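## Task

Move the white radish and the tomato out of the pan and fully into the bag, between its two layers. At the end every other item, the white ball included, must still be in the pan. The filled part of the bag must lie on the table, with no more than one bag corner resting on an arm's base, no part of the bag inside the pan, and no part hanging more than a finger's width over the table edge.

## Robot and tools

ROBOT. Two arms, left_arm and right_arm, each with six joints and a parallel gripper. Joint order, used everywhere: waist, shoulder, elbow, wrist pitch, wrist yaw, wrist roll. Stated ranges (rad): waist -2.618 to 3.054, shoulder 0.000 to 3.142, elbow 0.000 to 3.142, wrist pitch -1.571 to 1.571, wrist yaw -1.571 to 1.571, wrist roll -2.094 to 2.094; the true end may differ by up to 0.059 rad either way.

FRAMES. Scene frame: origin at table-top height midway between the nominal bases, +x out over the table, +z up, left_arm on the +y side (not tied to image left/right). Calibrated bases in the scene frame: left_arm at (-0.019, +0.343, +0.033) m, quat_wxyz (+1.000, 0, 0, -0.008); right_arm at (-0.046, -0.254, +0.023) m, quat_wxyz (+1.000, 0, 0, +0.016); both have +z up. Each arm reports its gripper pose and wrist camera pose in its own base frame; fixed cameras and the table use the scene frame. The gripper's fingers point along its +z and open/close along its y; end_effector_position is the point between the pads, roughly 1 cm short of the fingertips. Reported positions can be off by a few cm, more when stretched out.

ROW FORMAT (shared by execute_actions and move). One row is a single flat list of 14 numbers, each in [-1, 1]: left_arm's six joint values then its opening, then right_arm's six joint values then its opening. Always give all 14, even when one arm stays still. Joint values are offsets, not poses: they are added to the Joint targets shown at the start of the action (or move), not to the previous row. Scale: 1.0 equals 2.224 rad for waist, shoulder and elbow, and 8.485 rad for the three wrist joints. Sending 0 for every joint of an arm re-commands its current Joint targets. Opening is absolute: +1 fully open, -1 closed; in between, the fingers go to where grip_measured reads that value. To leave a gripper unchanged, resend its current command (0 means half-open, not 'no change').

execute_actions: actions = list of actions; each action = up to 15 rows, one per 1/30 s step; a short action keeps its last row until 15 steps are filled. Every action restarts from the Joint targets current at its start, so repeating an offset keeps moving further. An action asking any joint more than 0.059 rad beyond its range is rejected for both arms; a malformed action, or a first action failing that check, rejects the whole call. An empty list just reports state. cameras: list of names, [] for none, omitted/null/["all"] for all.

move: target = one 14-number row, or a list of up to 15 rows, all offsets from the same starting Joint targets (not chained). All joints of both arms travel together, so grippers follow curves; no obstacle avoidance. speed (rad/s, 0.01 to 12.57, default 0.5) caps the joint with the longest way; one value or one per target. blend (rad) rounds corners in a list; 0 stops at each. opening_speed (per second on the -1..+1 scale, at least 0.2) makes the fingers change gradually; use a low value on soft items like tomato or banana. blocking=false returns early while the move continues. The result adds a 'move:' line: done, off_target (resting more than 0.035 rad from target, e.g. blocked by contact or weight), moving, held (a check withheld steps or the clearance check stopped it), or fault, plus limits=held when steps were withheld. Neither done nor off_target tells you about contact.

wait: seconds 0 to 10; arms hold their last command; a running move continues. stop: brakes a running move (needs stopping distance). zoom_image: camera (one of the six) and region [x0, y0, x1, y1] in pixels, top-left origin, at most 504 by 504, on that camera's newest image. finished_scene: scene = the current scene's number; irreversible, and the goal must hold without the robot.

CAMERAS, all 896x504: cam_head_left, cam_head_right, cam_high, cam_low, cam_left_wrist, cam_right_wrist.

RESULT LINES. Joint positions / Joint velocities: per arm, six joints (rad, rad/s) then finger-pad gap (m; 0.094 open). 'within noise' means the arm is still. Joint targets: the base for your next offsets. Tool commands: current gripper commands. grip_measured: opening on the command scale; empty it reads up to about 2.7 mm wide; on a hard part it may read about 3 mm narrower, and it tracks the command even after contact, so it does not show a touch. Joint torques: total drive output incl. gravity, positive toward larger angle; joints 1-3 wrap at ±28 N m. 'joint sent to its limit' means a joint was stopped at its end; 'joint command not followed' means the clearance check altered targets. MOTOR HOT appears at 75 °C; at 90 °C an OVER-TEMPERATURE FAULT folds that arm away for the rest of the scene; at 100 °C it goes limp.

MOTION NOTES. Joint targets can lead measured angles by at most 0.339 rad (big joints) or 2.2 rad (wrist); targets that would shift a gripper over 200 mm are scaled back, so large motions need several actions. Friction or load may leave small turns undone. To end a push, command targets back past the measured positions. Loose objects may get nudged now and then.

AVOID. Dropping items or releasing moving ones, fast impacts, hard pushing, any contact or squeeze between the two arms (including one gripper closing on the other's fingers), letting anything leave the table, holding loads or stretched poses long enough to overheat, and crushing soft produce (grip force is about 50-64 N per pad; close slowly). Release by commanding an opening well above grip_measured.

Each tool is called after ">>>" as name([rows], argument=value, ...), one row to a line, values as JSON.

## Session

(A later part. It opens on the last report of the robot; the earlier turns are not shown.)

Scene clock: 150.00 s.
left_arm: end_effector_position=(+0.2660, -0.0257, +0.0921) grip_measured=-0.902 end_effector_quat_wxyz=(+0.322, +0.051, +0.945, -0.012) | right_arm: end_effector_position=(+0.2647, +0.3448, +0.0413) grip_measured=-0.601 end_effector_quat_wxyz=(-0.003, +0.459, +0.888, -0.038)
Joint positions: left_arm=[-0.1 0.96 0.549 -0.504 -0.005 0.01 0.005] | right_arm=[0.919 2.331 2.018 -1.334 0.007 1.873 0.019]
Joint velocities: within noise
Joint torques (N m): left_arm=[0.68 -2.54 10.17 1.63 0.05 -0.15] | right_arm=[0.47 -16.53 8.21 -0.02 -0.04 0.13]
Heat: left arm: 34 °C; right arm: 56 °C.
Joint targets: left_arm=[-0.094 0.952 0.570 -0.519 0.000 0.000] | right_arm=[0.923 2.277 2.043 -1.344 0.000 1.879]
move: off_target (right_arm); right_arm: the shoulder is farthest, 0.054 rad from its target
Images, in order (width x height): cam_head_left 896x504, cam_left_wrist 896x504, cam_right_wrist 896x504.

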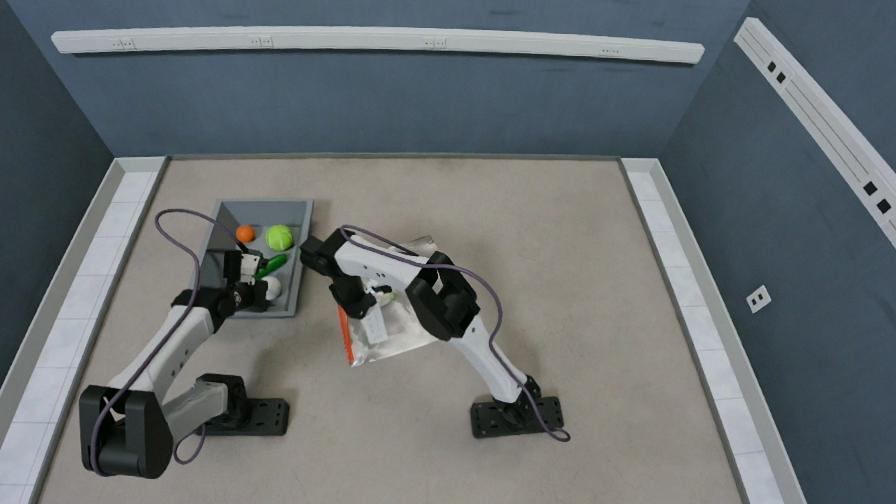

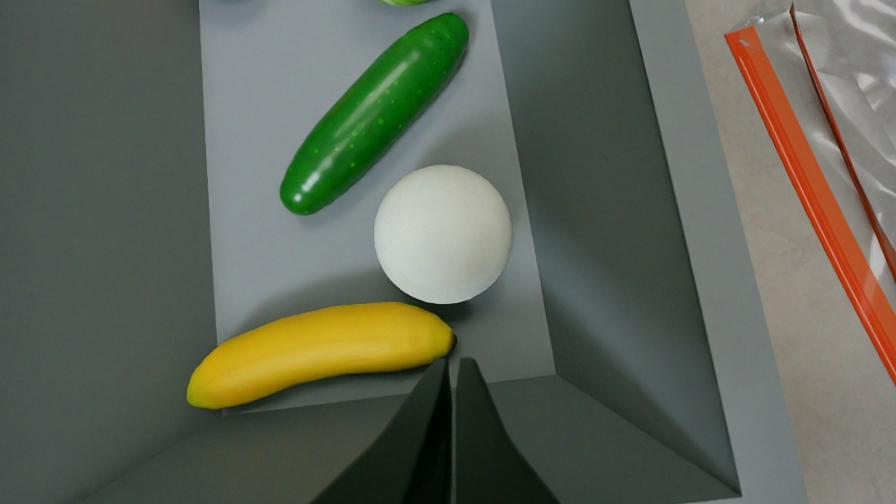

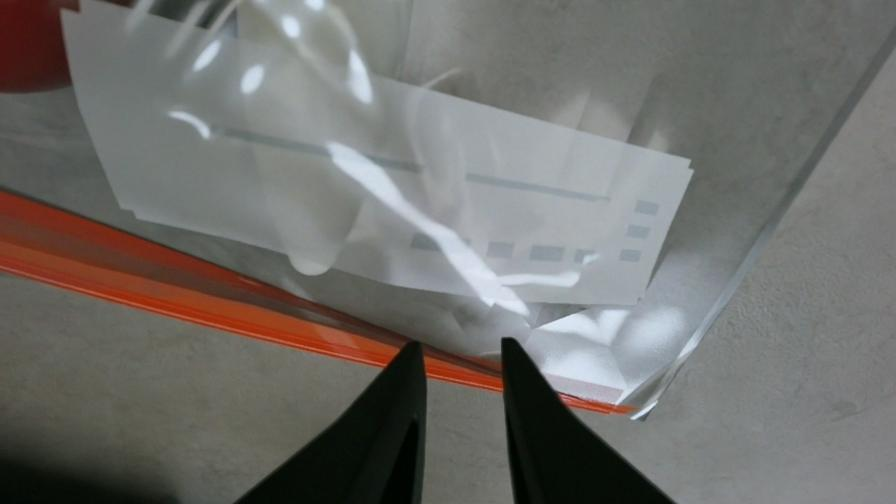

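>>> move([
  [0,0,0,0,0,0,-0.9,0,-0.02,0.06,-0.0155,0,0,-0.6],
  [0,0,0,0,0,0,-0.9,-0.415,-0.1,0.02,-0.0155,0,-0.1,-0.6],
], speed=[0.3,0.7])

>>> zoom_image(camera="cam_head_left", region=[280, 200, 480, 380])

>>> zoom_image(camera="cam_high", region=[380, 250, 580, 390])

Scene clock: 152.93 s.
left_arm: end_effector_position=(+0.2660, -0.0257, +0.0921) grip_measured=-0.902 end_effector_quat_wxyz=(+0.322, +0.051, +0.945, -0.012) | right_arm: end_effector_position=(+0.4218, -0.0022, +0.1524) grip_measured=-0.601 end_effector_quat_wxyz=(+0.038, +0.498, +0.866, +0.022)
Joint positions: left_arm=[-0.1 0.96 0.549 -0.504 -0.005 0.01 0.005] | right_arm=[-0.005 2.106 2.092 -1.47 0 1.039 0.019]
Joint velocities: within noise
Joint torques (N m): left_arm=[0.68 -2.52 10.21 1.62 0.05 -0.15] | right_arm=[0.55 -14.86 5.55 0.33 0.02 -0.08]
Heat: left arm: 34 °C; right arm: 57 °C.
Joint targets: left_arm=[-0.094 0.952 0.570 -0.518 0.000 0.000] | right_arm=[0.000 2.054 2.088 -1.475 0.000 1.031]
move: off_target (right_arm); right_arm: the shoulder is farthest, 0.051 rad from its target

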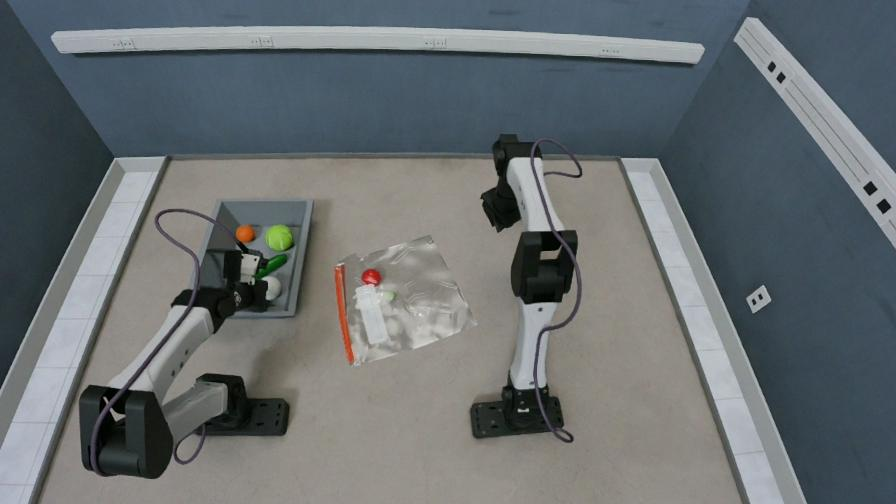

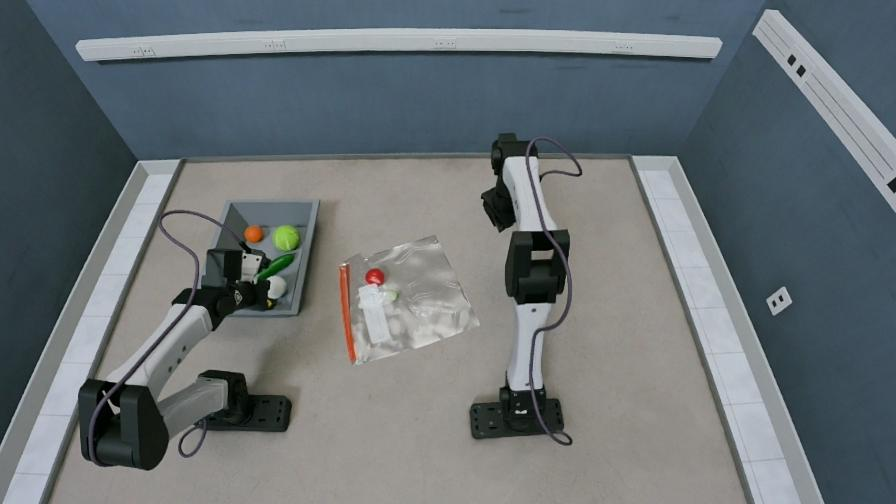

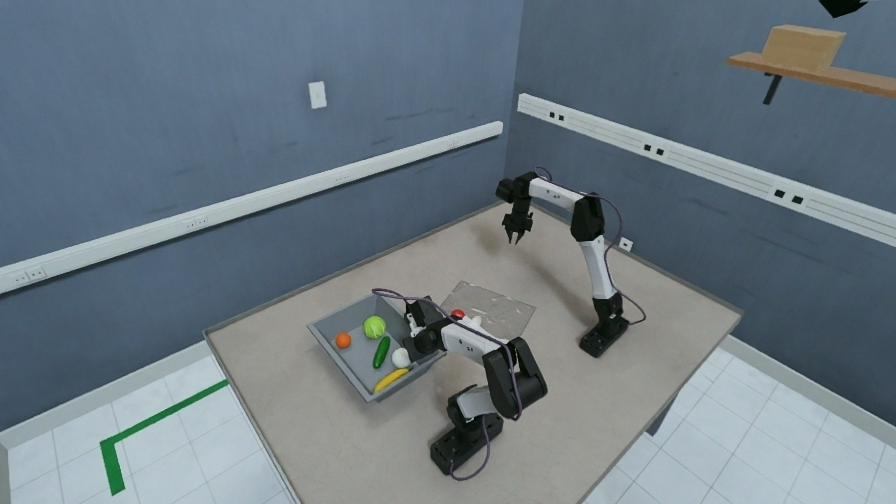

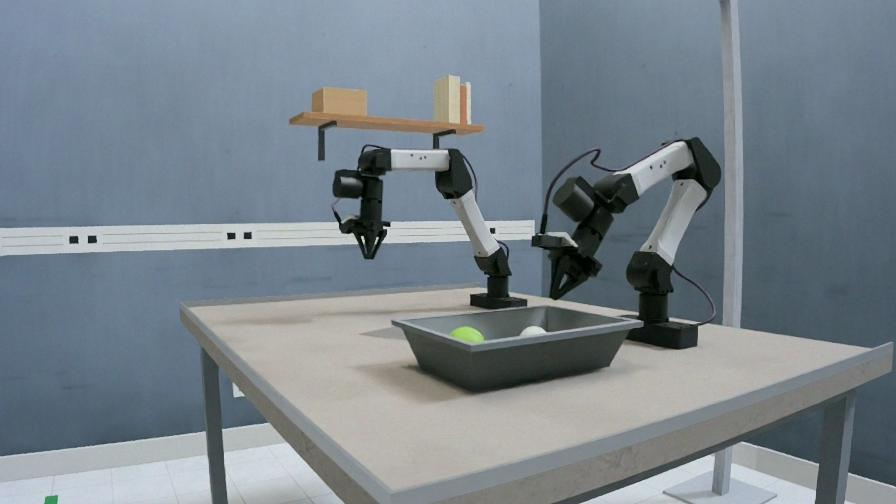

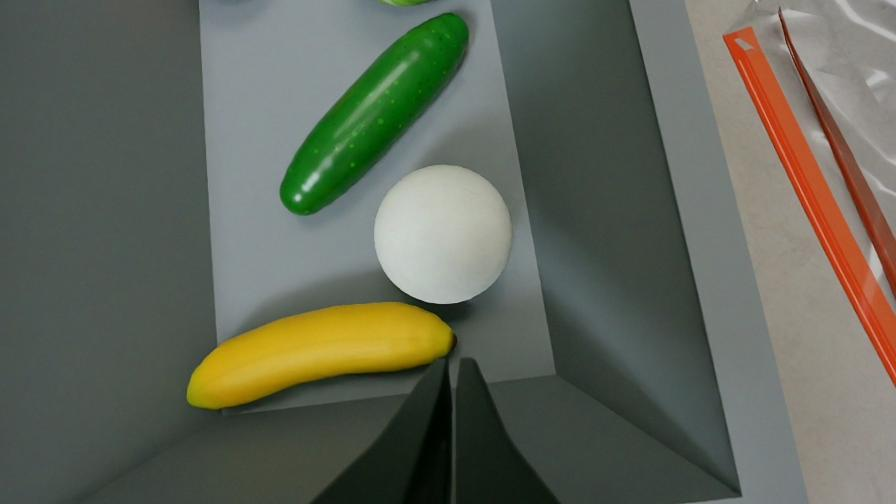

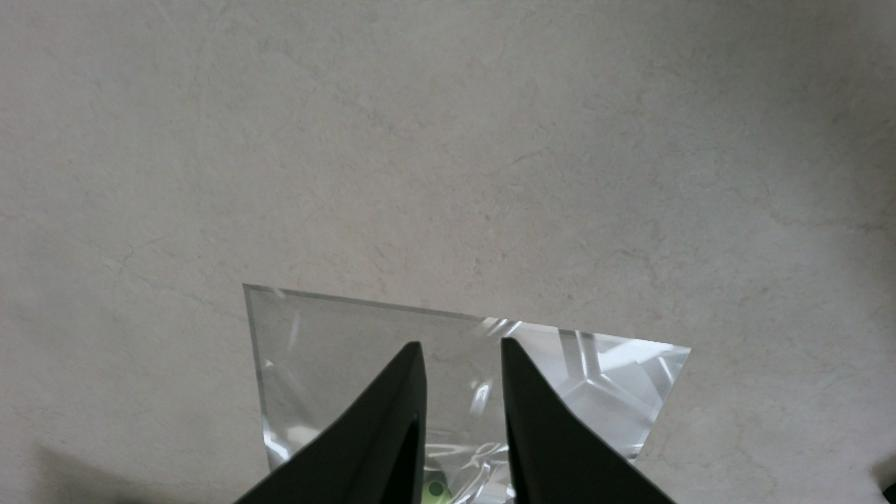

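Scaled by 2.520 from the camera's 896x504 image, which has a finer 1280x720 frame.

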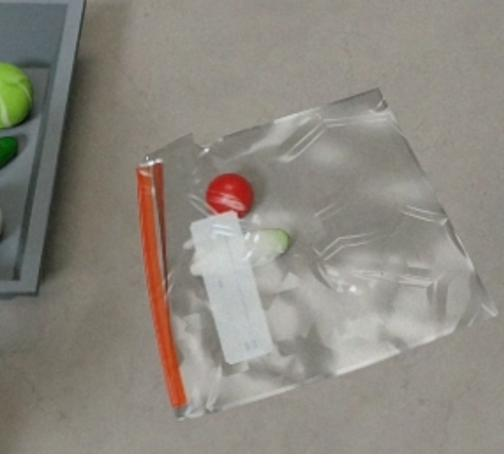

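Scaled by 2.520 from the camera's 896x504 image, which has a finer 1280x720 frame.

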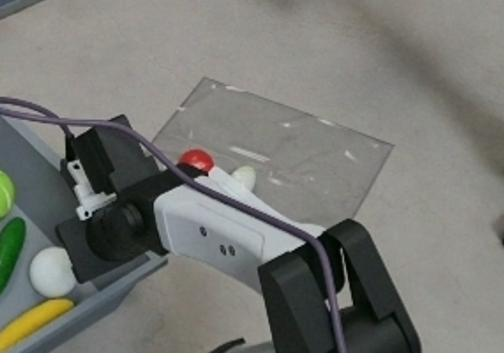

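>>> finished_scene(scene=1)

The scene is finished: the task was done.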